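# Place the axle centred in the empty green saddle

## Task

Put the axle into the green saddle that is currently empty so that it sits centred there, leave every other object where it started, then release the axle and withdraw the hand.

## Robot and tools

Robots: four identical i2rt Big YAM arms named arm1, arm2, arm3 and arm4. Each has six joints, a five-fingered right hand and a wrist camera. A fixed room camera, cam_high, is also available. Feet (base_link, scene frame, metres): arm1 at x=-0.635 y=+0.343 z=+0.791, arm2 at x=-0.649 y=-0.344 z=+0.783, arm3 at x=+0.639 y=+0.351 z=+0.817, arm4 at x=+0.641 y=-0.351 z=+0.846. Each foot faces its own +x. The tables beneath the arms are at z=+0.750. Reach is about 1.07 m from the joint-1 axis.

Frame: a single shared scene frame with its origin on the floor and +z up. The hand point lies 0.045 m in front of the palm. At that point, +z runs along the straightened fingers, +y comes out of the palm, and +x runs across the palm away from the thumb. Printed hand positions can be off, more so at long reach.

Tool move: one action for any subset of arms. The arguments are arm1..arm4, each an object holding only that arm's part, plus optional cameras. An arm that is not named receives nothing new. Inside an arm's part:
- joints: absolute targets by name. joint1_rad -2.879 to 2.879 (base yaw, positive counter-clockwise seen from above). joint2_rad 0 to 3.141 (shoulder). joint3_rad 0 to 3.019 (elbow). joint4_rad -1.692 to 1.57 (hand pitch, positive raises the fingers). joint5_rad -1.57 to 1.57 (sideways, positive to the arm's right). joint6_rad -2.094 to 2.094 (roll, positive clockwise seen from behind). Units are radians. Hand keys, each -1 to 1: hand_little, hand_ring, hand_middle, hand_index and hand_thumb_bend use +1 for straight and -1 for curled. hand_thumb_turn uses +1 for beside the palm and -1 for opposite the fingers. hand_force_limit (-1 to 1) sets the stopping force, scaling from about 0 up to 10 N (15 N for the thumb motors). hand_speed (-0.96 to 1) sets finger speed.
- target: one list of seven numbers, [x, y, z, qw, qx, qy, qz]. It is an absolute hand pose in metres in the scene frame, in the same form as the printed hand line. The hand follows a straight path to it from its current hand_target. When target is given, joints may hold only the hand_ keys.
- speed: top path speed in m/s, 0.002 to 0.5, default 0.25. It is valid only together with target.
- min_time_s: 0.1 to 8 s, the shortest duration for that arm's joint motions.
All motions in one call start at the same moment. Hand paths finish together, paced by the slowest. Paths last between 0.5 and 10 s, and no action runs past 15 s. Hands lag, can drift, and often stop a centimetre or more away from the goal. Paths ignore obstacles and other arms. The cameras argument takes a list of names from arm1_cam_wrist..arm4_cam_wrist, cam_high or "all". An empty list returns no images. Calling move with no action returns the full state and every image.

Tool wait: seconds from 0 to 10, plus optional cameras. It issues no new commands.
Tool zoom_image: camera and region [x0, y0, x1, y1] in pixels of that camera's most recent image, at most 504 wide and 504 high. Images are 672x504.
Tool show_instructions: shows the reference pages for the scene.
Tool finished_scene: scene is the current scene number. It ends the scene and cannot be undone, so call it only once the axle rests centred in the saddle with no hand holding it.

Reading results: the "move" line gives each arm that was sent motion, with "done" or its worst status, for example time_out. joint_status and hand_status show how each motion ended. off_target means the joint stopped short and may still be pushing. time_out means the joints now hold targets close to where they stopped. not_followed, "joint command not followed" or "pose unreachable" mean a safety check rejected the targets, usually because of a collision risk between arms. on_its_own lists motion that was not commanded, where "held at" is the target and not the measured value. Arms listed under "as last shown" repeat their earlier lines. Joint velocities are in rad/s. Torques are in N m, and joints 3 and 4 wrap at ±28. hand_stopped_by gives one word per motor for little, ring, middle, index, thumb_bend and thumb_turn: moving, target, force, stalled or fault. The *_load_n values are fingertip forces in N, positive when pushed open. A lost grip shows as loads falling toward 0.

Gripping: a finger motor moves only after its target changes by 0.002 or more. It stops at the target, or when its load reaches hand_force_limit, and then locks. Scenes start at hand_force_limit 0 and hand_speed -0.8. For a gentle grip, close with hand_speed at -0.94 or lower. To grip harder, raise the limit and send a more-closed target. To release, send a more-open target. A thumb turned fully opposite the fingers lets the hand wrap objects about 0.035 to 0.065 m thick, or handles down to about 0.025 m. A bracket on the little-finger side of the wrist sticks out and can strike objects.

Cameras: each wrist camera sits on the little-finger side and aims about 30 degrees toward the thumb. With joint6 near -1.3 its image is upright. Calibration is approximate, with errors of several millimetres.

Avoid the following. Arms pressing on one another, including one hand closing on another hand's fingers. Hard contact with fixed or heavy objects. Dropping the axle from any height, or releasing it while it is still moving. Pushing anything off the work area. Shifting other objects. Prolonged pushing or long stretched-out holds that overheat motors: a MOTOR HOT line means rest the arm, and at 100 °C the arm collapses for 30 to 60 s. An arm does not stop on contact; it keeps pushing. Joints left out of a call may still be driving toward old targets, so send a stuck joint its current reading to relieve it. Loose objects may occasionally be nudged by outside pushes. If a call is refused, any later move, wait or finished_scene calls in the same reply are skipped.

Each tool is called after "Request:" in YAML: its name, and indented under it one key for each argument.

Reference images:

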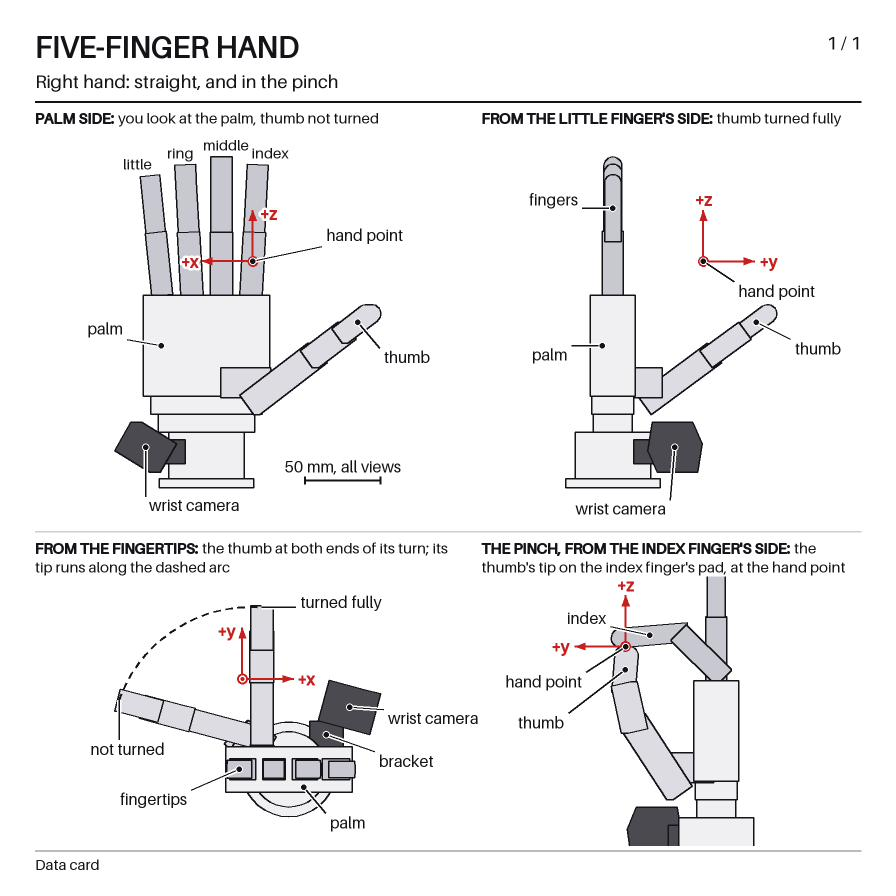

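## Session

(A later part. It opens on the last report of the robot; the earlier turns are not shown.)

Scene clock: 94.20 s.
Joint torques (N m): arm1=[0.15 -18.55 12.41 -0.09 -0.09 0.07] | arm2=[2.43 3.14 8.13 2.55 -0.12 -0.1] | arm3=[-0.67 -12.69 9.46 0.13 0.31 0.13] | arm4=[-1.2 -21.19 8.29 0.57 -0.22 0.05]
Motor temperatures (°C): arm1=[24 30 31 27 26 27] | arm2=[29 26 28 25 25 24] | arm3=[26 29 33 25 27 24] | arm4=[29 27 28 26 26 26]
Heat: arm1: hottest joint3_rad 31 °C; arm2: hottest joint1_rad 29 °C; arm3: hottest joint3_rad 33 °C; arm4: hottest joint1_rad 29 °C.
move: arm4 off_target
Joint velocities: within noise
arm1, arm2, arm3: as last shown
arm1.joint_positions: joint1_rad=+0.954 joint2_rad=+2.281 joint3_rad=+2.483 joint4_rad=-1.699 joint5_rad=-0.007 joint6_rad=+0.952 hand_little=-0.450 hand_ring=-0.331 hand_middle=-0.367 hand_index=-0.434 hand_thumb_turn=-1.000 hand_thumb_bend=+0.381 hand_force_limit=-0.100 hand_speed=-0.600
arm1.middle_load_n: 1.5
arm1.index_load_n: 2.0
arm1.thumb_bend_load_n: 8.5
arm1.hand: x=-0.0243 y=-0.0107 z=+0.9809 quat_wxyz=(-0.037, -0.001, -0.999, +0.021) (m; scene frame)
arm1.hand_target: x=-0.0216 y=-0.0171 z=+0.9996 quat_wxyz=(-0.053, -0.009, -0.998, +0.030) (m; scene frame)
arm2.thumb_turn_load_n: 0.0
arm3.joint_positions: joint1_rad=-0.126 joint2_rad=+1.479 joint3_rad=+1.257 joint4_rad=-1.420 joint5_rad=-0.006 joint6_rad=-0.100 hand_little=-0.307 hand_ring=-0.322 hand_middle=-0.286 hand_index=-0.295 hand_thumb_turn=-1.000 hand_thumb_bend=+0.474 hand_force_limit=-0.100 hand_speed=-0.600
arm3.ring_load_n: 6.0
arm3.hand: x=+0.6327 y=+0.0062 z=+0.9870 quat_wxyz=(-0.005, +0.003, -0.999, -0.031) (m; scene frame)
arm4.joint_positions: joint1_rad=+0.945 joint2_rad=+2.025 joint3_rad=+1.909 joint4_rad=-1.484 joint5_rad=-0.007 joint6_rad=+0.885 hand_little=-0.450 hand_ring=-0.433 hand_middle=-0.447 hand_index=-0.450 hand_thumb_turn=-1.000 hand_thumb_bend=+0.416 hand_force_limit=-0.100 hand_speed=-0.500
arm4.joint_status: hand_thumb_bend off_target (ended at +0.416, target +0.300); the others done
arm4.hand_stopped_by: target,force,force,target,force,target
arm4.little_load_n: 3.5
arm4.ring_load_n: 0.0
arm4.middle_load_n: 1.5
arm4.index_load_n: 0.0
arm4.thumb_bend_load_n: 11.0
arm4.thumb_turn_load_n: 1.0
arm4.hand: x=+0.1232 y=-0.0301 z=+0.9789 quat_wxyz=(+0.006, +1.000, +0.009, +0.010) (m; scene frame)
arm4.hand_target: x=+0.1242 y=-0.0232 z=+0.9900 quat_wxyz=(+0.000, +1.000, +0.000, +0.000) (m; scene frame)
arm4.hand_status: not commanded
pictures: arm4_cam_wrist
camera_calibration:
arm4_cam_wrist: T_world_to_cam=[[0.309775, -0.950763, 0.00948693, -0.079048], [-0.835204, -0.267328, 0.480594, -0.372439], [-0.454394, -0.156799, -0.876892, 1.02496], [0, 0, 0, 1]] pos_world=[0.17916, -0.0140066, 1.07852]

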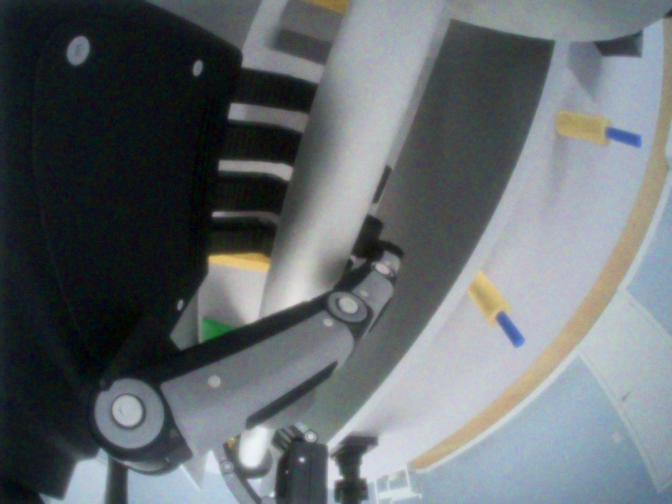

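Request:
move:
  arm4: {"target": [0.124, -0.027, 1.035, 0, 1, 0, 0], "speed": 0.06}
  arm1: {"target": [-0.02, -0.02, 0.958, 0, 0, 1, 0], "speed": 0.06}

Request:
move:
  arm1: {"joints": {"hand_thumb_bend": 1, "hand_little": 0.1, "hand_ring": 0.1, "hand_middle": 0.1, "hand_index": 0.1, "hand_speed": -0.3}}
  cameras: ["arm1_cam_wrist", "cam_high"]

Scene clock: 97.07 s.
Joint torques (N m): arm1=[0.21 -16.67 12.21 -0.09 0.12 0.01] | arm2=[2.14 2.96 8.14 2.52 -0.11 -0.1] | arm3=[-1.61 -12.04 9.46 -0.12 0.5 0.08] | arm4=[-0.85 -23.36 14.08 -0.87 -0.01 0.03]
Motor temperatures (°C): arm1=[24 30 31 27 26 27] | arm2=[29 26 28 25 25 24] | arm3=[26 29 33 25 27 24] | arm4=[29 27 28 26 26 26]
Heat: arm1: hottest joint3_rad 31 °C; arm2: hottest joint1_rad 29 °C; arm3: hottest joint3_rad 33 °C; arm4: hottest joint1_rad 29 °C.
move: arm1 off_target; arm4 off_target
Joint velocities: within noise
arm1.joint_positions: joint1_rad=+0.954 joint2_rad=+2.306 joint3_rad=+2.483 joint4_rad=-1.699 joint5_rad=-0.006 joint6_rad=+0.952 hand_little=-0.450 hand_ring=-0.331 hand_middle=-0.367 hand_index=-0.434 hand_thumb_turn=-1.000 hand_thumb_bend=+0.381 hand_force_limit=-0.100 hand_speed=-0.600
arm1.joint_status: not commanded
arm1.hand_stopped_by: target,force,force,force,force,target
arm1.little_load_n: 0.0
arm1.ring_load_n: 0.0
arm1.middle_load_n: 1.5
arm1.index_load_n: 0.0
arm1.thumb_bend_load_n: 8.5
arm1.thumb_turn_load_n: 1.5
arm1.hand: x=-0.0234 y=-0.0114 z=+0.9636 quat_wxyz=(-0.027, -0.001, -1.000, +0.013) (m; scene frame)
arm1.hand_target: x=-0.0207 y=-0.0196 z=+0.9576 quat_wxyz=(-0.026, -0.005, -1.000, +0.015) (m; scene frame)
arm1.hand_status: off_target (0.011 m and 3.4 deg from the pose sent, 0.025 m and 4.9 deg at the start; a joint's target at an end of its range on 52 of 53 steps)
arm2.joint_positions: joint1_rad=+1.992 joint2_rad=+0.614 joint3_rad=+1.401 joint4_rad=-1.408 joint5_rad=-0.185 joint6_rad=-1.123 hand_little=+1.000 hand_ring=+1.000 hand_middle=+1.000 hand_index=+1.000 hand_thumb_turn=+1.000 hand_thumb_bend=+1.000 hand_force_limit=+0.000 hand_speed=-0.800
arm2.joint_status: not commanded
arm2.hand_stopped_by: target,target,target,target,target,target
arm2.little_load_n: 0.0
arm2.ring_load_n: 0.0
arm2.middle_load_n: 0.0
arm2.index_load_n: 0.0
arm2.thumb_bend_load_n: 0.0
arm2.thumb_turn_load_n: 0.0
arm2.hand: x=-0.8457 y=-0.4220 z=+1.2552 quat_wxyz=(-0.380, -0.022, +0.887, -0.263) (m; scene frame)
arm2.hand_target: x=-0.8447 y=-0.4237 z=+1.2653 quat_wxyz=(-0.389, -0.027, +0.881, -0.269) (m; scene frame)
arm2.hand_status: not commanded
arm3: as last shown
arm3.joint_positions: joint1_rad=-0.119 joint2_rad=+1.474 joint3_rad=+1.257 joint4_rad=-1.419 joint5_rad=-0.010 joint6_rad=-0.092 hand_little=-0.307 hand_ring=-0.322 hand_middle=-0.286 hand_index=-0.295 hand_thumb_turn=-1.000 hand_thumb_bend=+0.474 hand_force_limit=-0.100 hand_speed=-0.600
arm3.ring_load_n: 5.5
arm3.thumb_bend_load_n: -0.5
arm3.hand: x=+0.6363 y=+0.0057 z=+0.9887 quat_wxyz=(-0.007, +0.002, -1.000, -0.028) (m; scene frame)
arm3.hand_target: x=+0.6351 y=+0.0008 z=+1.0095 quat_wxyz=(-0.001, +0.000, -1.000, +0.000) (m; scene frame)
arm4.joint_positions: joint1_rad=+0.945 joint2_rad=+2.025 joint3_rad=+1.913 joint4_rad=-1.550 joint5_rad=-0.013 joint6_rad=+0.891 hand_little=-0.449 hand_ring=-0.433 hand_middle=-0.447 hand_index=-0.450 hand_thumb_turn=-1.000 hand_thumb_bend=+0.416 hand_force_limit=-0.100 hand_speed=-0.500
arm4.joint_status: not commanded
arm4.hand_stopped_by: target,force,force,target,force,target
arm4.little_load_n: 4.0
arm4.ring_load_n: 0.0
arm4.middle_load_n: 1.0
arm4.index_load_n: 0.0
arm4.thumb_bend_load_n: 11.0
arm4.thumb_turn_load_n: 1.0
arm4.hand: x=+0.1348 y=-0.0407 z=+0.9826 quat_wxyz=(+0.027, +0.999, +0.006, +0.033) (m; scene frame)
arm4.hand_target: x=+0.1266 y=-0.0293 z=+1.0343 quat_wxyz=(+0.000, +1.000, +0.000, -0.001) (m; scene frame)
arm4.hand_status: off_target (0.055 m and 4.9 deg from the pose sent, 0.056 m and 1.7 deg at the start)
pictures: none

Scene clock: 98.17 s.
Joint torques (N m): arm1=[0.03 -17.03 12.16 -0.1 0.11 0.02] | arm2=[2.26 2.78 8.12 2.51 -0.11 -0.09] | arm3=[-1.85 -12.22 9.54 -0.1 0.48 0.07] | arm4=[-0.85 -22.77 14.08 -0.88 -0.01 0.03]
Motor temperatures (°C): arm1=[24 30 31 27 26 27] | arm2=[29 26 28 25 25 24] | arm3=[26 29 33 25 27 24] | arm4=[29 27 28 26 26 26]
Heat: arm1: hottest joint3_rad 31 °C; arm2: hottest joint1_rad 29 °C; arm3: hottest joint3_rad 33 °C; arm4: hottest joint1_rad 29 °C.
move: arm1 done
Joint velocities: within noise
arm1.joint_positions: joint1_rad=+0.954 joint2_rad=+2.306 joint3_rad=+2.483 joint4_rad=-1.699 joint5_rad=-0.006 joint6_rad=+0.952 hand_little=+0.100 hand_ring=+0.100 hand_middle=+0.100 hand_index=+0.100 hand_thumb_turn=-1.000 hand_thumb_bend=+1.000 hand_force_limit=-0.100 hand_speed=-0.300
arm1.joint_status: all done
arm1.hand_stopped_by: target,target,target,target,target,target
arm1.little_load_n: 0.0
arm1.ring_load_n: 0.0
arm1.middle_load_n: 0.0
arm1.index_load_n: 0.0
arm1.thumb_bend_load_n: 0.0
arm1.thumb_turn_load_n: 0.0
arm1.hand: x=-0.0234 y=-0.0114 z=+0.9636 quat_wxyz=(-0.027, -0.001, -1.000, +0.013) (m; scene frame)
arm1.hand_target: x=-0.0207 y=-0.0196 z=+0.9576 quat_wxyz=(-0.026, -0.005, -1.000, +0.015) (m; scene frame)
arm1.hand_status: not commanded
arm2, arm3, arm4: as last shown
arm2.index_load_n: 0.5
arm3.joint_positions: joint1_rad=-0.119 joint2_rad=+1.473 joint3_rad=+1.257 joint4_rad=-1.419 joint5_rad=-0.010 joint6_rad=-0.091 hand_little=-0.307 hand_ring=-0.322 hand_middle=-0.286 hand_index=-0.295 hand_thumb_turn=-1.000 hand_thumb_bend=+0.474 hand_force_limit=-0.100 hand_speed=-0.600
arm3.thumb_bend_load_n: 0.0
arm3.hand: x=+0.6363 y=+0.0057 z=+0.9889 quat_wxyz=(-0.007, +0.002, -1.000, -0.027) (m; scene frame)
arm3.hand_target: x=+0.6351 y=+0.0008 z=+1.0096 quat_wxyz=(-0.001, +0.000, -1.000, +0.000) (m; scene frame)
arm4.hand_target: x=+0.1265 y=-0.0292 z=+1.0342 quat_wxyz=(+0.000, +1.000, +0.000, -0.001) (m; scene frame)
pictures: arm1_cam_wrist, cam_high
camera_calibration:
arm1_cam_wrist: T_world_to_cam=[[-0.235072, 0.970654, -0.0507077, 0.0569326], [0.770801, 0.217945, 0.598637, -0.562745], [0.592121, 0.101637, -0.799414, 0.898978], [0, 0, 0, 1]] pos_world=[-0.0851561, -0.0239841, 1.05842]

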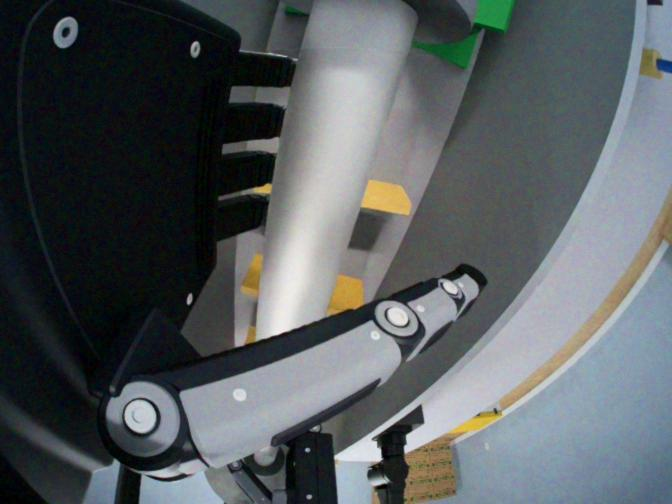

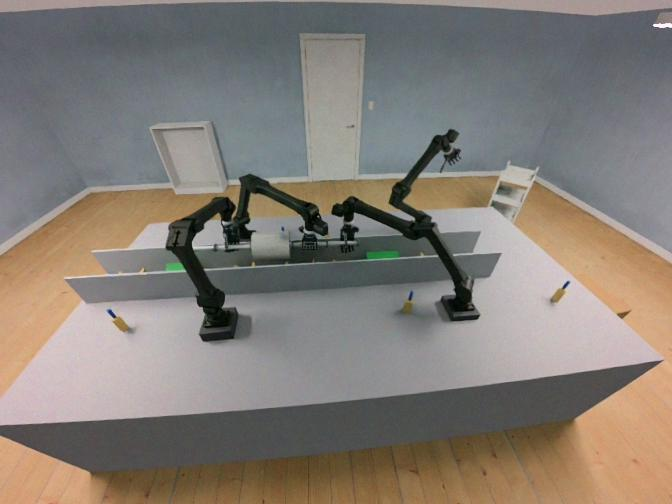

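Request:
move:
  arm1: {"target": [-0.02, -0.048, 0.965, 0, 0, 1, 0], "speed": 0.1, "joints": {"hand_little": 0.8, "hand_ring": 0.8, "hand_middle": 0.8, "hand_index": 0.8, "hand_speed": -0.3}}
  cameras: ["arm1_cam_wrist"]

Request:
move:
  arm1: {"joints": {"joint2_rad": 1.95}, "min_time_s": 2.0}
  cameras: ["cam_high"]

Scene clock: 100.47 s.
Joint torques (N m): arm1=[-0.21 -16.73 12.41 -0.08 -0.05 -0.11] | arm2=[2.14 2.96 8.12 2.51 -0.13 -0.1] | arm3=[-1.38 -12.22 9.36 -0.13 0.48 0.07] | arm4=[-0.91 -23.06 14.08 -0.84 -0.02 0.03]
Motor temperatures (°C): arm1=[24 30 31 27 26 27] | arm2=[29 26 28 25 25 24] | arm3=[26 28 33 25 27 24] | arm4=[29 27 29 26 26 26]
Heat: arm1: hottest joint3_rad 31 °C; arm2: hottest joint1_rad 29 °C; arm3: hottest joint3_rad 33 °C; arm4: hottest joint1_rad 29 °C.
move: arm1 off_target
Joint velocities: within noise
arm1.joint_positions: joint1_rad=+0.923 joint2_rad=+2.337 joint3_rad=+2.559 joint4_rad=-1.699 joint5_rad=-0.006 joint6_rad=+0.940 hand_little=+0.800 hand_ring=+0.800 hand_middle=+0.800 hand_index=+0.800 hand_thumb_turn=-1.000 hand_thumb_bend=+1.000 hand_force_limit=-0.100 hand_speed=-0.300
arm1.joint_status: all done
arm1.hand_stopped_by: target,target,target,target,target,target
arm1.little_load_n: 0.0
arm1.ring_load_n: 0.0
arm1.middle_load_n: 0.0
arm1.index_load_n: 0.0
arm1.thumb_bend_load_n: 0.0
arm1.thumb_turn_load_n: 0.0
arm1.hand: x=-0.0231 y=-0.0396 z=+0.9717 quat_wxyz=(-0.045, -0.011, -0.999, +0.027) (m; scene frame)
arm1.hand_target: x=-0.0209 y=-0.0475 z=+0.9645 quat_wxyz=(-0.045, -0.009, -0.999, +0.028) (m; scene frame)
arm1.hand_status: off_target (0.011 m and 6.1 deg from the pose sent, 0.037 m and 3.4 deg at the start; a joint's target at an end of its range on 33 of 33 steps)
arm2, arm3, arm4: as last shown
arm2.index_load_n: 0.0
arm3.little_load_n: 0.0
arm3.ring_load_n: 7.0
arm3.hand: x=+0.6362 y=+0.0057 z=+0.9889 quat_wxyz=(-0.007, +0.002, -1.000, -0.027) (m; scene frame)
arm3.hand_target: x=+0.6350 y=+0.0008 z=+1.0096 quat_wxyz=(-0.001, +0.000, -1.000, +0.000) (m; scene frame)
arm4.joint_positions: joint1_rad=+0.945 joint2_rad=+2.025 joint3_rad=+1.913 joint4_rad=-1.551 joint5_rad=-0.013 joint6_rad=+0.891 hand_little=-0.449 hand_ring=-0.433 hand_middle=-0.447 hand_index=-0.450 hand_thumb_turn=-1.000 hand_thumb_bend=+0.416 hand_force_limit=-0.100 hand_speed=-0.500
arm4.little_load_n: 3.0
arm4.thumb_turn_load_n: 1.5
arm4.hand: x=+0.1350 y=-0.0408 z=+0.9826 quat_wxyz=(+0.028, +0.999, +0.006, +0.033) (m; scene frame)
pictures: arm1_cam_wrist
camera_calibration:
arm1_cam_wrist: T_world_to_cam=[[-0.213147, 0.973262, -0.0856081, 0.119307], [0.753121, 0.219487, 0.620189, -0.583014], [0.622396, 0.0677178, -0.779767, 0.88823], [0, 0, 0, 1]] pos_world=[-0.0883207, -0.0483015, 1.06441]

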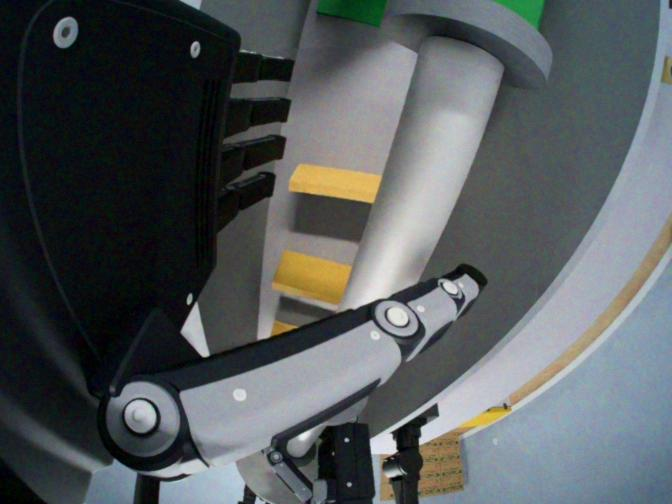

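Scene clock: 102.97 s.
Joint torques (N m): arm1=[-0.03 -13.45 10.73 0.69 -0.05 -0.08] | arm2=[2.14 2.96 8.13 2.51 -0.12 -0.1] | arm3=[-1.79 -12.22 9.57 -0.05 0.48 0.07] | arm4=[-0.85 -22.95 14.08 -0.85 -0.01 0.03]
Motor temperatures (°C): arm1=[24 30 31 27 26 27] | arm2=[29 26 28 25 25 24] | arm3=[26 28 33 25 27 24] | arm4=[29 27 29 26 26 26]
Heat: arm1: hottest joint3_rad 31 °C; arm2: hottest joint1_rad 29 °C; arm3: hottest joint3_rad 33 °C; arm4: hottest joint1_rad 29 °C.
move: arm1 done
Joint velocities: within noise
arm1.joint_positions: joint1_rad=+0.923 joint2_rad=+1.941 joint3_rad=+2.570 joint4_rad=-1.699 joint5_rad=-0.006 joint6_rad=+0.940 hand_little=+0.800 hand_ring=+0.800 hand_middle=+0.800 hand_index=+0.800 hand_thumb_turn=-1.000 hand_thumb_bend=+1.000 hand_force_limit=-0.100 hand_speed=-0.300
arm1.joint_status: all done
arm1.hand_stopped_by: target,target,target,target,target,target
arm1.little_load_n: 0.0
arm1.ring_load_n: 0.0
arm1.middle_load_n: 0.0
arm1.index_load_n: 0.0
arm1.thumb_bend_load_n: 0.0
arm1.thumb_turn_load_n: 0.0
arm1.hand: x=-0.0816 y=+0.0041 z=+1.2417 quat_wxyz=(-0.205, -0.010, -0.967, +0.148) (m; scene frame)
arm1.hand_target: x=-0.0832 y=-0.0003 z=+1.2471 quat_wxyz=(-0.209, -0.008, -0.966, +0.153) (m; scene frame)
arm1.hand_status: not commanded
arm2, arm4: as last shown
arm3.joint_positions: joint1_rad=-0.119 joint2_rad=+1.473 joint3_rad=+1.257 joint4_rad=-1.419 joint5_rad=-0.010 joint6_rad=-0.091 hand_little=-0.307 hand_ring=-0.322 hand_middle=-0.286 hand_index=-0.295 hand_thumb_turn=-1.000 hand_thumb_bend=+0.474 hand_force_limit=-0.100 hand_speed=-0.600
arm3.joint_status: not commanded
arm3.hand_stopped_by: force,force,force,force,force,target
arm3.little_load_n: 0.5
arm3.ring_load_n: 7.0
arm3.middle_load_n: 0.5
arm3.index_load_n: 0.0
arm3.thumb_bend_load_n: 0.0
arm3.thumb_turn_load_n: 0.0
arm3.hand: x=+0.6362 y=+0.0057 z=+0.9889 quat_wxyz=(-0.007, +0.002, -1.000, -0.027) (m; scene frame)
arm3.hand_target: x=+0.6351 y=+0.0008 z=+1.0096 quat_wxyz=(-0.001, +0.000, -1.000, +0.000) (m; scene frame)
arm3.hand_status: not commanded
arm4.little_load_n: 3.5
arm4.middle_load_n: 1.5
arm4.thumb_turn_load_n: 1.0
pictures: cam_high

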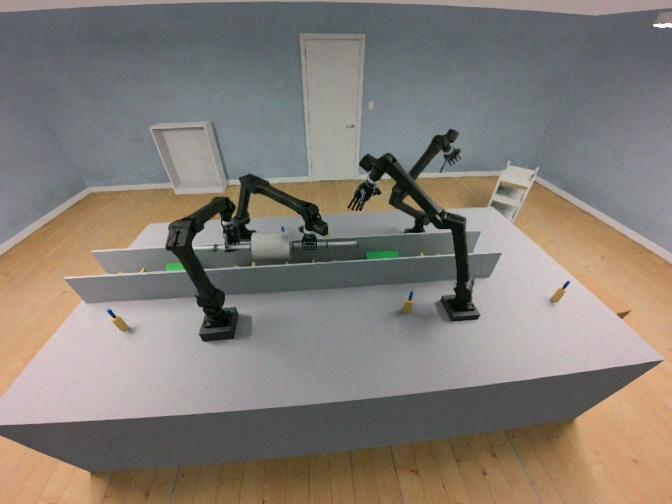

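Request:
move:
  arm4: {"target": [0.322, -0.032, 1.022, 0, 1, 0, 0], "speed": 0.18}
  arm3: {"target": [0.833, 0.0, 1.015, 0, 0, 1, 0], "speed": 0.18}
  arm1: {"joints": {"joint1_rad": 0.55}, "min_time_s": 2.0}

Request:
move:
  arm4: {"target": [0.520, -0.032, 1.012, 0, 1, 0, 0], "speed": 0.18}
  arm3: {"target": [1.033, 0.0, 1.035, 0, 0, 1, 0], "speed": 0.18}
  cameras: ["cam_high", "arm3_cam_wrist", "arm4_cam_wrist"]

Request:
zoom_image:
  camera: "cam_high"
  region: [80, 180, 320, 300]

Scene clock: 107.00 s.
Joint torques (N m): arm1=[0.44 -13.39 10.76 0.75 -0.03 -0.07] | arm2=[2.08 3.14 8.12 2.5 -0.11 -0.11] | arm3=[-1.73 -11.11 13.35 -0.59 0.13 0.15] | arm4=[-0.44 -17.55 8.05 0.43 -0.18 -0.14]
Motor temperatures (°C): arm1=[24 30 31 27 26 27] | arm2=[29 26 28 25 25 24] | arm3=[26 28 33 25 27 24] | arm4=[29 27 29 26 26 26]
Heat: arm1: hottest joint3_rad 31 °C; arm2: hottest joint1_rad 29 °C; arm3: hottest joint3_rad 33 °C; arm4: hottest joint1_rad 29 °C.
move: arm1 done; arm3 off_target; arm4 off_target
Joint velocities: within noise
arm1.joint_positions: joint1_rad=+0.558 joint2_rad=+1.941 joint3_rad=+2.570 joint4_rad=-1.699 joint5_rad=-0.006 joint6_rad=+0.940 hand_little=+0.800 hand_ring=+0.800 hand_middle=+0.800 hand_index=+0.800 hand_thumb_turn=-1.000 hand_thumb_bend=+1.000 hand_force_limit=-0.100 hand_speed=-0.300
arm1.joint_status: all done
arm1.hand_stopped_by: target,target,target,target,target,target
arm1.little_load_n: 0.0
arm1.ring_load_n: 0.0
arm1.middle_load_n: 0.0
arm1.index_load_n: 0.0
arm1.thumb_bend_load_n: -0.5
arm1.thumb_turn_load_n: 0.0
arm1.hand: x=-0.2399 y=-0.1724 z=+1.2408 quat_wxyz=(-0.176, -0.186, -0.950, +0.181) (m; scene frame)
arm1.hand_target: x=-0.2434 y=-0.1762 z=+1.2461 quat_wxyz=(-0.179, -0.184, -0.948, +0.186) (m; scene frame)
arm1.hand_status: not commanded
arm2: as last shown
arm3.joint_positions: joint1_rad=+0.339 joint2_rad=+1.518 joint3_rad=+1.293 joint4_rad=-1.422 joint5_rad=-0.006 joint6_rad=+0.361 hand_little=-0.307 hand_ring=-0.322 hand_middle=-0.286 hand_index=-0.295 hand_thumb_turn=-1.000 hand_thumb_bend=+0.474 hand_force_limit=-0.100 hand_speed=-0.600
arm3.joint_status: not commanded
arm3.hand_stopped_by: force,force,force,force,force,target
arm3.little_load_n: 0.5
arm3.ring_load_n: 7.5
arm3.middle_load_n: 0.0
arm3.index_load_n: 0.0
arm3.thumb_bend_load_n: 0.0
arm3.thumb_turn_load_n: 0.0
arm3.hand: x=+0.8234 y=+0.0203 z=+0.9827 quat_wxyz=(+0.012, +0.005, -0.999, -0.033) (m; scene frame)
arm3.hand_target: x=+0.8321 y=+0.0021 z=+1.0147 quat_wxyz=(-0.001, +0.000, -1.000, +0.000) (m; scene frame)
arm3.hand_status: off_target (0.039 m and 4.0 deg from the pose sent, 0.199 m and 3.3 deg at the start)
arm4.joint_positions: joint1_rad=+0.689 joint2_rad=+1.647 joint3_rad=+1.427 joint4_rad=-1.404 joint5_rad=-0.006 joint6_rad=+0.654 hand_little=-0.449 hand_ring=-0.433 hand_middle=-0.447 hand_index=-0.450 hand_thumb_turn=-1.000 hand_thumb_bend=+0.416 hand_force_limit=-0.100 hand_speed=-0.500
arm4.joint_status: not commanded
arm4.hand_stopped_by: target,force,force,target,force,target
arm4.little_load_n: 3.5
arm4.ring_load_n: 0.0
arm4.middle_load_n: 1.0
arm4.index_load_n: 0.5
arm4.thumb_bend_load_n: 11.0
arm4.thumb_turn_load_n: 1.0
arm4.hand: x=+0.3213 y=-0.0330 z=+1.0031 quat_wxyz=(+0.017, +1.000, -0.003, +0.015) (m; scene frame)
arm4.hand_target: x=+0.3222 y=-0.0322 z=+1.0217 quat_wxyz=(+0.000, +1.000, +0.000, +0.000) (m; scene frame)
arm4.hand_status: off_target (0.019 m and 2.6 deg from the pose sent, 0.191 m and 5.0 deg at the start)
pictures: none

Scene clock: 109.13 s.
Joint torques (N m): arm1=[0.21 -13.63 10.74 0.7 -0.04 -0.11] | arm2=[2.08 3.19 8.17 2.48 -0.12 -0.11] | arm3=[-2.02 -16.32 13.83 -0.94 0.02 0.15] | arm4=[-0.67 -13.39 7.92 0.57 -0.46 -0.2]
Motor temperatures (°C): arm1=[24 30 31 27 26 27] | arm2=[29 26 28 25 25 24] | arm3=[26 28 34 25 27 24] | arm4=[29 27 29 26 26 26]
Heat: arm1: hottest joint3_rad 31 °C; arm2: hottest joint1_rad 29 °C; arm3: hottest joint3_rad 34 °C; arm4: hottest joint1_rad 29 °C.
move: arm3 off_target; arm4 off_target
Joint velocities: within noise
arm1, arm2: as last shown
arm1.thumb_bend_load_n: 0.0
arm3.joint_positions: joint1_rad=+0.687 joint2_rad=+1.801 joint3_rad=+1.677 joint4_rad=-1.537 joint5_rad=-0.005 joint6_rad=+0.705 hand_little=-0.307 hand_ring=-0.322 hand_middle=-0.286 hand_index=-0.295 hand_thumb_turn=-1.000 hand_thumb_bend=+0.474 hand_force_limit=-0.100 hand_speed=-0.600
arm3.joint_status: not commanded
arm3.hand_stopped_by: force,force,force,force,force,target
arm3.little_load_n: 1.0
arm3.ring_load_n: 8.0
arm3.middle_load_n: 0.0
arm3.index_load_n: 0.0
arm3.thumb_bend_load_n: 1.0
arm3.thumb_turn_load_n: 0.0
arm3.hand: x=+1.0189 y=+0.0154 z=+0.9910 quat_wxyz=(+0.029, +0.007, -0.999, -0.032) (m; scene frame)
arm3.hand_target: x=+1.0308 y=+0.0025 z=+1.0347 quat_wxyz=(-0.001, +0.000, -1.000, +0.000) (m; scene frame)
arm3.hand_status: off_target (0.049 m and 5.0 deg from the pose sent, 0.217 m and 4.0 deg at the start)
arm4.joint_positions: joint1_rad=+0.279 joint2_rad=+1.426 joint3_rad=+1.163 joint4_rad=-1.359 joint5_rad=+0.005 joint6_rad=+0.246 hand_little=-0.450 hand_ring=-0.433 hand_middle=-0.447 hand_index=-0.450 hand_thumb_turn=-1.000 hand_thumb_bend=+0.416 hand_force_limit=-0.100 hand_speed=-0.500
arm4.joint_status: not commanded
arm4.hand_stopped_by: target,force,force,target,force,target
arm4.little_load_n: 0.0
arm4.ring_load_n: 0.0
arm4.middle_load_n: 1.0
arm4.index_load_n: 3.0
arm4.thumb_bend_load_n: 11.0
arm4.thumb_turn_load_n: 1.5
arm4.hand: x=+0.5192 y=-0.0338 z=+1.0003 quat_wxyz=(+0.019, +1.000, -0.004, +0.010) (m; scene frame)
arm4.hand_target: x=+0.5200 y=-0.0323 z=+1.0117 quat_wxyz=(+0.000, +1.000, +0.000, +0.000) (m; scene frame)
arm4.hand_status: off_target (0.012 m and 2.4 deg from the pose sent, 0.199 m and 2.6 deg at the start)
pictures: arm3_cam_wrist, arm4_cam_wrist, cam_high
camera_calibration:
arm3_cam_wrist: T_world_to_cam=[[-0.267115, 0.962837, 0.039925, 0.223223], [0.856666, 0.218278, 0.467417, -1.33568], [0.441332, 0.159056, -0.883135, 0.537033], [0, 0, 0, 1]] pos_world=[0.966846, -0.00879675, 1.08968]
arm4_cam_wrist: T_world_to_cam=[[0.285028, -0.957968, 0.0325016, -0.21583], [-0.84124, -0.233757, 0.487518, -0.0556541], [-0.459429, -0.166298, -0.872508, 1.22095], [0, 0, 0, 1]] pos_world=[0.57564, -0.0167258, 1.09944]

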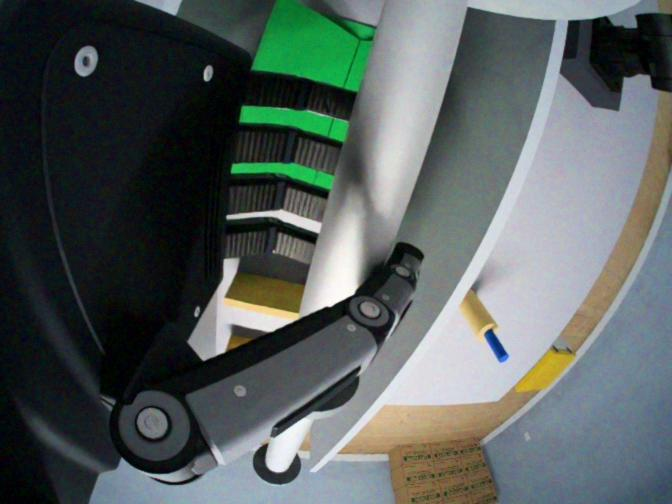

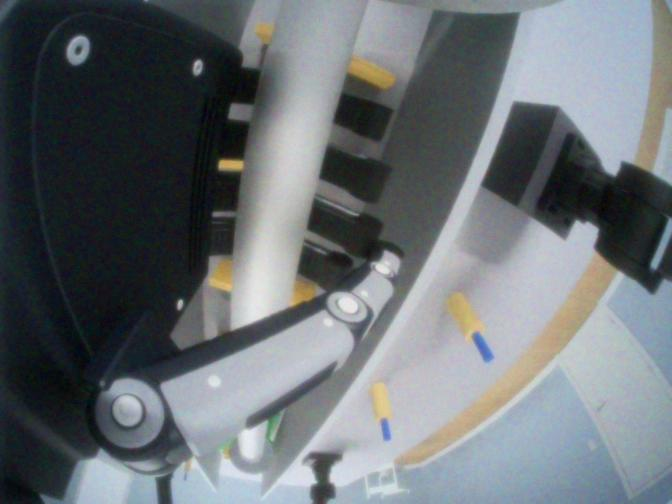

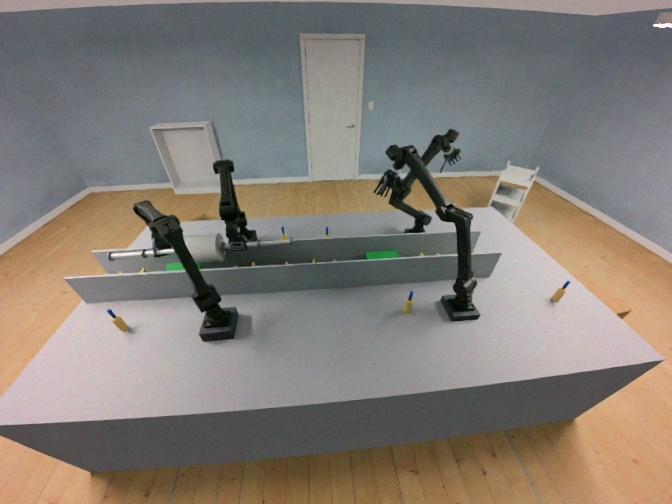

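Scaled by 2.100.

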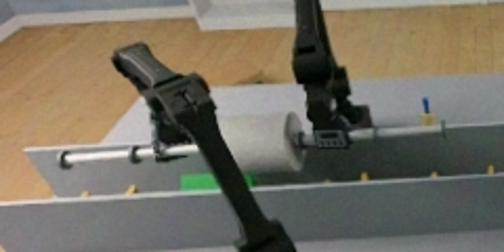

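Request:
move:
  arm4: {"target": [0.710, -0.022, 1.005, 0, 1, 0, 0], "speed": 0.15}
  arm3: {"target": [1.222, -0.003, 1.045, 0, 0, 1, 0], "speed": 0.15}
  cameras: ["cam_high", "arm3_cam_wrist", "arm4_cam_wrist"]

Request:
zoom_image:
  camera: "arm3_cam_wrist"
  region: [200, 0, 520, 260]

Request:
zoom_image:
  camera: "arm4_cam_wrist"
  region: [200, 0, 520, 260]

Scene clock: 114.50 s.
Joint torques (N m): arm1=[0.03 -13.33 10.69 0.75 -0.03 -0.09] | arm2=[2.14 3.37 8.13 2.56 -0.12 -0.09] | arm3=[-1.61 -22.42 14.26 -0.21 -0.19 0.16] | arm4=[-0.5 -11.58 10.96 0.36 -0.43 -0.14]
Motor temperatures (°C): arm1=[24 30 32 27 26 27] | arm2=[29 26 28 25 25 24] | arm3=[26 28 35 25 27 24] | arm4=[29 27 29 26 27 26]
Heat: arm1: hottest joint3_rad 32 °C; arm2: hottest joint1_rad 29 °C; arm3: hottest joint3_rad 35 °C; arm4: hottest joint1_rad 29 °C.
move: arm3 off_target; arm4 off_target
Joint velocities: within noise
arm1, arm2: as last shown
arm3.joint_positions: joint1_rad=+0.884 joint2_rad=+2.200 joint3_rad=+2.295 joint4_rad=-1.694 joint5_rad=-0.010 joint6_rad=+0.914 hand_little=-0.307 hand_ring=-0.322 hand_middle=-0.286 hand_index=-0.295 hand_thumb_turn=-1.000 hand_thumb_bend=+0.474 hand_force_limit=-0.100 hand_speed=-0.600
arm3.joint_status: not commanded
arm3.hand_stopped_by: force,force,force,force,force,target
arm3.little_load_n: 0.5
arm3.ring_load_n: 9.0
arm3.middle_load_n: 0.0
arm3.index_load_n: 0.0
arm3.thumb_bend_load_n: 0.0
arm3.thumb_turn_load_n: 0.0
arm3.hand: x=+1.2049 y=+0.0048 z=+0.9847 quat_wxyz=(+0.009, +0.001, -1.000, -0.009) (m; scene frame)
arm3.hand_target: x=+1.2176 y=+0.0000 z=+1.0441 quat_wxyz=(-0.039, -0.005, -0.999, +0.023) (m; scene frame)
arm3.hand_status: off_target (0.063 m and 1.4 deg from the pose sent, 0.211 m and 5.0 deg at the start; a joint's target at an end of its range on 37 of 67 steps)
arm4.joint_positions: joint1_rad=-0.202 joint2_rad=+1.438 joint3_rad=+1.139 joint4_rad=-1.335 joint5_rad=+0.011 joint6_rad=-0.239 hand_little=-0.450 hand_ring=-0.433 hand_middle=-0.447 hand_index=-0.450 hand_thumb_turn=-1.000 hand_thumb_bend=+0.416 hand_force_limit=-0.100 hand_speed=-0.500
arm4.joint_status: not commanded
arm4.hand_stopped_by: target,force,force,target,force,target
arm4.little_load_n: 0.0
arm4.ring_load_n: 0.5
arm4.middle_load_n: 1.5
arm4.index_load_n: 3.0
arm4.thumb_bend_load_n: 11.0
arm4.thumb_turn_load_n: 1.0
arm4.hand: x=+0.7056 y=-0.0375 z=+0.9891 quat_wxyz=(+0.026, +1.000, -0.002, -0.001) (m; scene frame)
arm4.hand_target: x=+0.7099 y=-0.0228 z=+1.0050 quat_wxyz=(+0.000, +1.000, +0.000, +0.000) (m; scene frame)
arm4.hand_status: off_target (0.023 m and 3.0 deg from the pose sent, 0.191 m and 2.4 deg at the start)
pictures: arm3_cam_wrist, arm4_cam_wrist, cam_high
camera_calibration:
arm3_cam_wrist: T_world_to_cam=[[-0.256242, 0.966485, -0.0157117, 0.324941], [0.840265, 0.230753, 0.490619, -1.49294], [0.477801, 0.112515, -0.871233, 0.395509], [0, 0, 0, 1]] pos_world=[1.14876, -0.0140497, 1.08215]
arm4_cam_wrist: T_world_to_cam=[[0.288554, -0.956605, 0.0405507, -0.282615], [-0.82973, -0.2287, 0.509161, 0.0764428], [-0.477792, -0.180567, -0.859715, 1.29604], [0, 0, 0, 1]] pos_world=[0.764213, -0.0188476, 1.08676]

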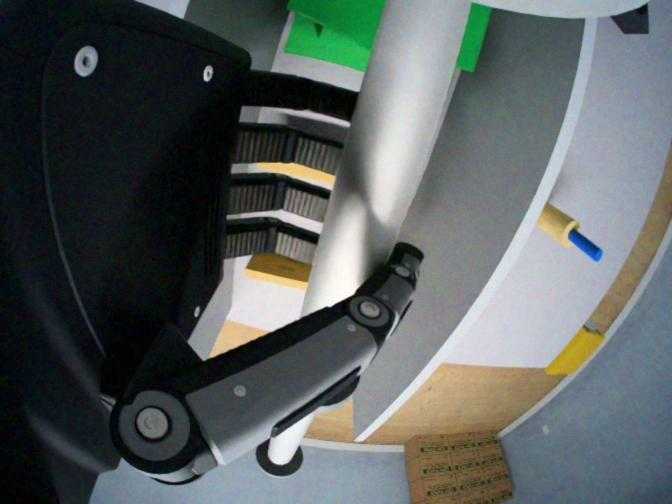

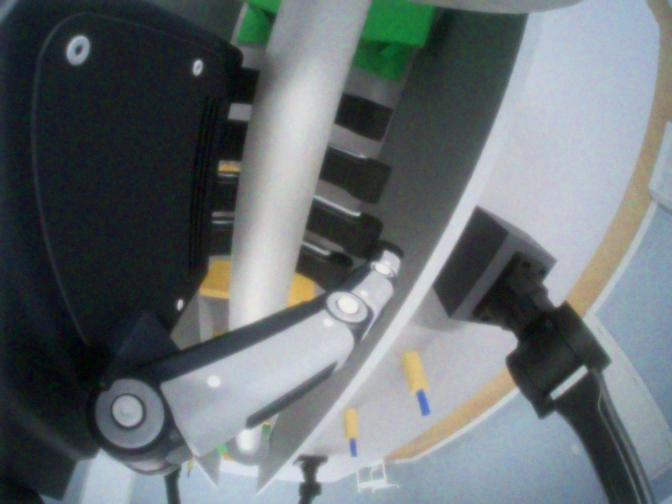

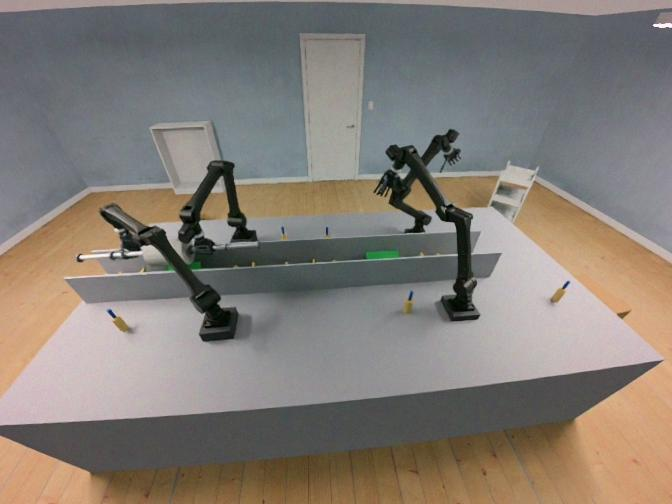

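Scaled by 1.575 from the camera's 672x504 image, which has a finer 960x720 frame.

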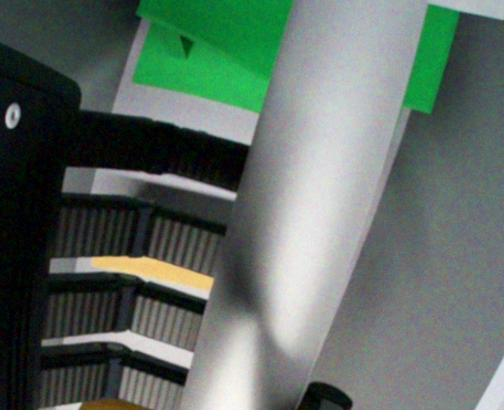

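Scaled by 1.575 from the camera's 672x504 image, which has a finer 960x720 frame.

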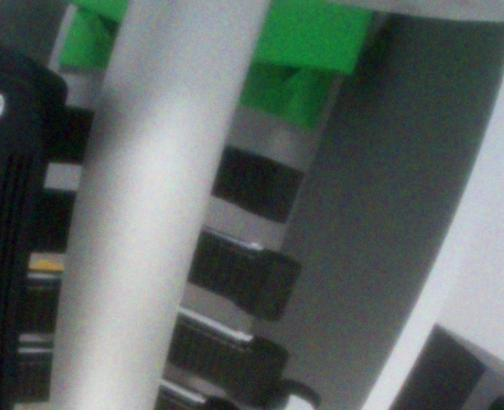

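Request:
move:
  arm4: {"target": [0.731, -0.033, 0.962, 0, 1, 0, 0], "speed": 0.08}
  arm3: {"target": [1.241, -0.002, 1.005, 0, 0, 1, 0], "speed": 0.08}
  cameras: ["cam_high", "arm3_cam_wrist", "arm4_cam_wrist"]

Request:
zoom_image:
  camera: "arm3_cam_wrist"
  region: [200, 0, 520, 260]

Request:
zoom_image:
  camera: "arm4_cam_wrist"
  region: [200, 0, 520, 260]

Scene clock: 121.03 s.
Joint torques (N m): arm1=[0.32 -13.51 10.74 0.65 -0.03 -0.1] | arm2=[2.26 2.96 8.13 2.48 -0.11 -0.07] | arm3=[-2.02 -23.59 13.93 -0.34 -0.07 0.08] | arm4=[-1.14 -11.87 7.66 0.61 -0.17 -0.23]
Motor temperatures (°C): arm1=[24 31 32 27 26 27] | arm2=[29 26 28 25 25 24] | arm3=[26 28 35 25 27 24] | arm4=[29 28 29 26 27 26]
Heat: arm1: hottest joint3_rad 32 °C; arm2: hottest joint1_rad 29 °C; arm3: hottest joint3_rad 35 °C; arm4: hottest joint1_rad 29 °C.
move: arm3 off_target; arm4 done
Joint velocities: within noise
arm1, arm2: as last shown
arm3.joint_positions: joint1_rad=+0.903 joint2_rad=+2.298 joint3_rad=+2.343 joint4_rad=-1.694 joint5_rad=-0.009 joint6_rad=+0.937 hand_little=-0.307 hand_ring=-0.322 hand_middle=-0.286 hand_index=-0.295 hand_thumb_turn=-1.000 hand_thumb_bend=+0.474 hand_force_limit=-0.100 hand_speed=-0.600
arm3.joint_status: not commanded
arm3.hand_stopped_by: force,force,force,force,force,target
arm3.little_load_n: 0.5
arm3.ring_load_n: 8.0
arm3.middle_load_n: 0.0
arm3.index_load_n: 0.0
arm3.thumb_bend_load_n: 0.0
arm3.thumb_turn_load_n: 0.0
arm3.hand: x=+1.2228 y=+0.0069 z=+0.9382 quat_wxyz=(+0.030, -0.001, -0.999, -0.023) (m; scene frame)
arm3.hand_target: x=+1.2364 y=+0.0013 z=+1.0041 quat_wxyz=(-0.021, -0.003, -1.000, +0.012) (m; scene frame)
arm3.hand_status: off_target (0.070 m and 4.3 deg from the pose sent, 0.042 m and 1.4 deg at the start; a joint's target at an end of its range on 38 of 41 steps)
arm4.joint_positions: joint1_rad=-0.253 joint2_rad=+1.462 joint3_rad=+1.085 joint4_rad=-1.223 joint5_rad=+0.006 joint6_rad=-0.289 hand_little=-0.450 hand_ring=-0.433 hand_middle=-0.447 hand_index=-0.450 hand_thumb_turn=-1.000 hand_thumb_bend=+0.416 hand_force_limit=-0.100 hand_speed=-0.500
arm4.joint_status: not commanded
arm4.hand_stopped_by: target,force,force,target,force,target
arm4.little_load_n: 0.5
arm4.ring_load_n: 0.0
arm4.middle_load_n: 1.0
arm4.index_load_n: 2.5
arm4.thumb_bend_load_n: 11.0
arm4.thumb_turn_load_n: 1.5
arm4.hand: x=+0.7260 y=-0.0343 z=+0.9579 quat_wxyz=(+0.009, +1.000, -0.003, +0.000) (m; scene frame)
arm4.hand_target: x=+0.7310 y=-0.0330 z=+0.9619 quat_wxyz=(+0.000, +1.000, +0.000, +0.000) (m; scene frame)
arm4.hand_status: done (0.007 m and 1.1 deg from the pose sent, 0.037 m and 3.0 deg at the start)
pictures: arm3_cam_wrist, arm4_cam_wrist, cam_high
camera_calibration:
arm3_cam_wrist: T_world_to_cam=[[-0.252457, 0.967353, 0.0222115, 0.286591], [0.860876, 0.21407, 0.461591, -1.4835], [0.441767, 0.135653, -0.886815, 0.404793], [0, 0, 0, 1]] pos_world=[1.17064, -0.0145737, 1.03738]
arm4_cam_wrist: T_world_to_cam=[[0.287596, -0.95771, 0.00897617, -0.253274], [-0.830823, -0.244809, 0.499802, 0.119149], [-0.476468, -0.151199, -0.866093, 1.28567], [0, 0, 0, 1]] pos_world=[0.784414, -0.0190017, 1.05624]

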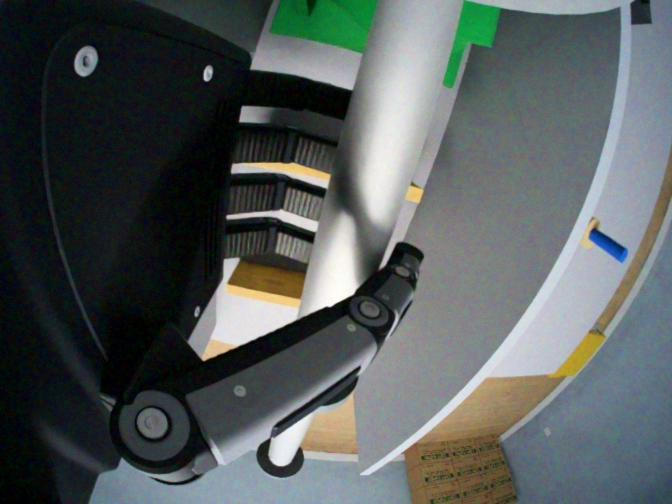

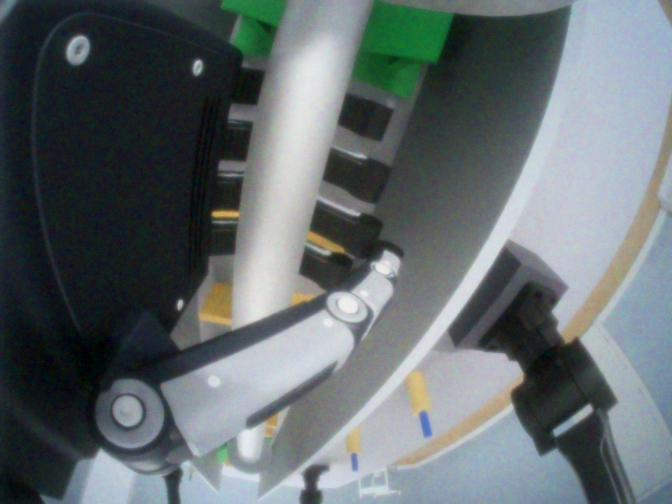

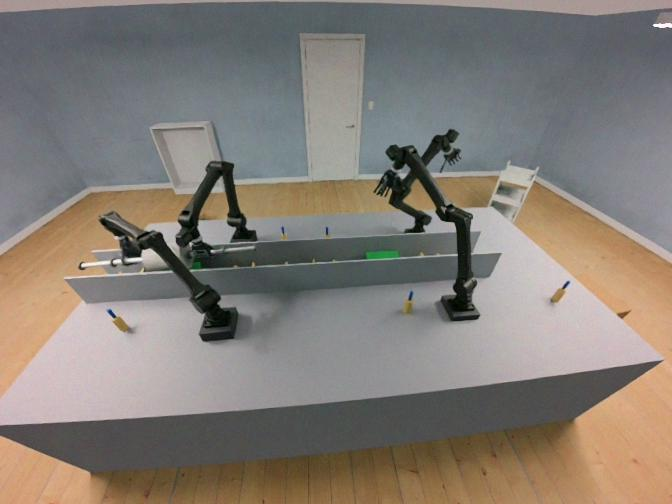

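Scaled by 1.575 from the camera's 672x504 image, which has a finer 960x720 frame.

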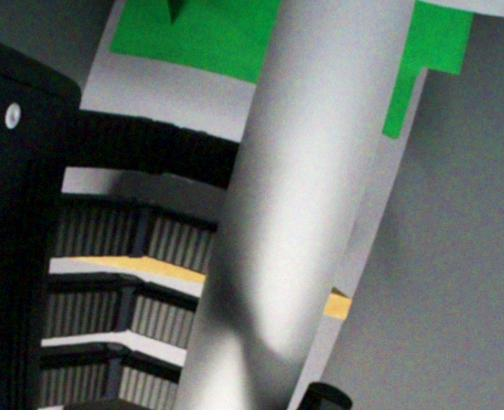

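Scaled by 1.575 from the camera's 672x504 image, which has a finer 960x720 frame.

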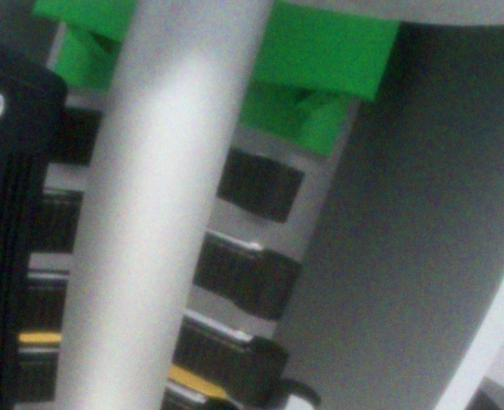

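Request:
move:
  arm4: {"target": [0.734, -0.029, 0.902, 0, 1, 0, 0], "speed": 0.06}
  arm3: {"target": [1.241, -0.006, 0.958, 0, 0, 1, 0], "speed": 0.06}
  cameras: ["arm3_cam_wrist", "arm4_cam_wrist"]

Request:
zoom_image:
  camera: "arm3_cam_wrist"
  region: [200, 0, 550, 260]

Request:
zoom_image:
  camera: "arm4_cam_wrist"
  region: [200, 0, 550, 260]

Scene clock: 126.50 s.
Joint torques (N m): arm1=[-0.03 -13.22 10.81 0.8 -0.04 -0.11] | arm2=[2.14 3.08 8.12 2.55 -0.11 -0.09] | arm3=[-2.2 -23.94 11.95 -0.24 0.02 0] | arm4=[-1.14 -11.87 6.75 0.57 -0.17 -0.16]
Motor temperatures (°C): arm1=[24 31 32 27 26 27] | arm2=[29 26 28 25 25 24] | arm3=[26 28 37 25 27 24] | arm4=[29 28 29 26 27 26]
Heat: arm1: hottest joint3_rad 32 °C; arm2: hottest joint1_rad 29 °C; arm3: hottest joint3_rad 37 °C; arm4: hottest joint1_rad 29 °C.
move: arm3 off_target; arm4 done
Joint velocities: within noise
arm1: as last shown
arm2.joint_positions: joint1_rad=+1.992 joint2_rad=+0.614 joint3_rad=+1.401 joint4_rad=-1.408 joint5_rad=-0.185 joint6_rad=-1.123 hand_little=+1.000 hand_ring=+1.000 hand_middle=+1.000 hand_index=+1.000 hand_thumb_turn=+1.000 hand_thumb_bend=+1.000 hand_force_limit=+0.000 hand_speed=-0.800
arm2.joint_status: not commanded
arm2.hand_stopped_by: target,target,target,target,target,target
arm2.little_load_n: 0.0
arm2.ring_load_n: 0.0
arm2.middle_load_n: 0.0
arm2.index_load_n: 0.0
arm2.thumb_bend_load_n: 0.0
arm2.thumb_turn_load_n: 0.0
arm2.hand: x=-0.8457 y=-0.4220 z=+1.2552 quat_wxyz=(-0.380, -0.022, +0.887, -0.263) (m; scene frame)
arm2.hand_target: x=-0.8447 y=-0.4237 z=+1.2653 quat_wxyz=(-0.389, -0.027, +0.881, -0.269) (m; scene frame)
arm2.hand_status: not commanded
arm3.joint_positions: joint1_rad=+0.903 joint2_rad=+2.352 joint3_rad=+2.343 joint4_rad=-1.663 joint5_rad=-0.006 joint6_rad=+0.935 hand_little=-0.306 hand_ring=-0.322 hand_middle=-0.286 hand_index=-0.295 hand_thumb_turn=-1.000 hand_thumb_bend=+0.475 hand_force_limit=-0.100 hand_speed=-0.600
arm3.joint_status: not commanded
arm3.hand_stopped_by: force,force,force,force,force,target
arm3.little_load_n: 6.5
arm3.ring_load_n: 8.5
arm3.middle_load_n: 0.0
arm3.index_load_n: 0.0
arm3.thumb_bend_load_n: 5.0
arm3.thumb_turn_load_n: -3.0
arm3.hand: x=+1.2275 y=+0.0023 z=+0.9015 quat_wxyz=(+0.040, +0.000, -0.999, -0.029) (m; scene frame)
arm3.hand_target: x=+1.2385 y=-0.0040 z=+0.9575 quat_wxyz=(+0.000, +0.000, -1.000, +0.000) (m; scene frame)
arm3.hand_status: off_target (0.059 m and 5.6 deg from the pose sent, 0.030 m and 4.3 deg at the start)
arm4.joint_positions: joint1_rad=-0.258 joint2_rad=+1.539 joint3_rad=+1.006 joint4_rad=-1.056 joint5_rad=+0.006 joint6_rad=-0.299 hand_little=-0.450 hand_ring=-0.433 hand_middle=-0.447 hand_index=-0.450 hand_thumb_turn=-1.000 hand_thumb_bend=+0.416 hand_force_limit=-0.100 hand_speed=-0.500
arm4.joint_status: not commanded
arm4.hand_stopped_by: target,force,force,target,force,target
arm4.little_load_n: 0.0
arm4.ring_load_n: 0.0
arm4.middle_load_n: 1.0
arm4.index_load_n: 2.5
arm4.thumb_bend_load_n: 11.0
arm4.thumb_turn_load_n: 1.0
arm4.hand: x=+0.7301 y=-0.0284 z=+0.9006 quat_wxyz=(+0.004, +1.000, +0.000, +0.001) (m; scene frame)
arm4.hand_target: x=+0.7339 y=-0.0290 z=+0.9020 quat_wxyz=(+0.000, +1.000, +0.000, +0.000) (m; scene frame)
arm4.hand_status: done (0.004 m and 0.4 deg from the pose sent, 0.057 m and 1.1 deg at the start)
pictures: arm3_cam_wrist, arm4_cam_wrist
camera_calibration:
arm3_cam_wrist: T_world_to_cam=[[-0.253716, 0.966502, 0.0387552, 0.279685], [0.869878, 0.210463, 0.446114, -1.46672], [0.423014, 0.146899, -0.894137, 0.400345], [0, 0, 0, 1]] pos_world=[1.17748, -0.0204367, 1.00145]
arm4_cam_wrist: T_world_to_cam=[[0.292589, -0.956238, -0.000779036, -0.243003], [-0.830891, -0.254638, 0.494751, 0.156964], [-0.473298, -0.144111, -0.869034, 1.23939], [0, 0, 0, 1]] pos_world=[0.788122, -0.0137897, 0.999227]

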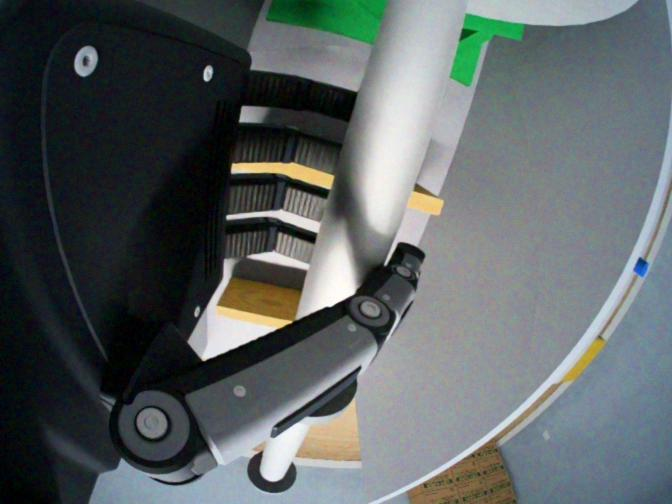

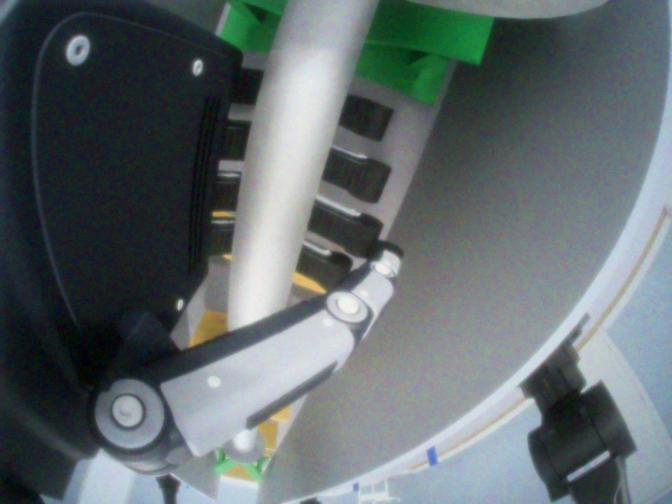

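Scaled by 1.440 from the camera's 672x504 image, which has a finer 960x720 frame.

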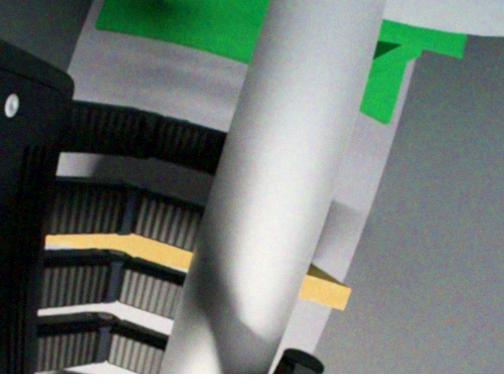

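Scaled by 1.440 from the camera's 672x504 image, which has a finer 960x720 frame.

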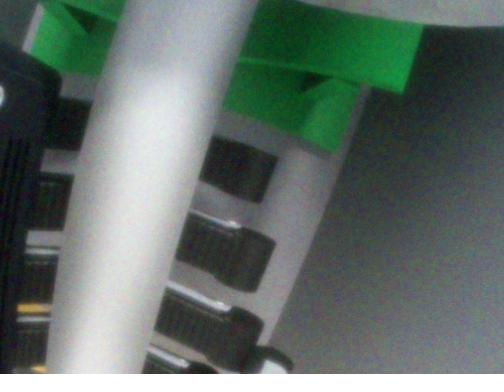

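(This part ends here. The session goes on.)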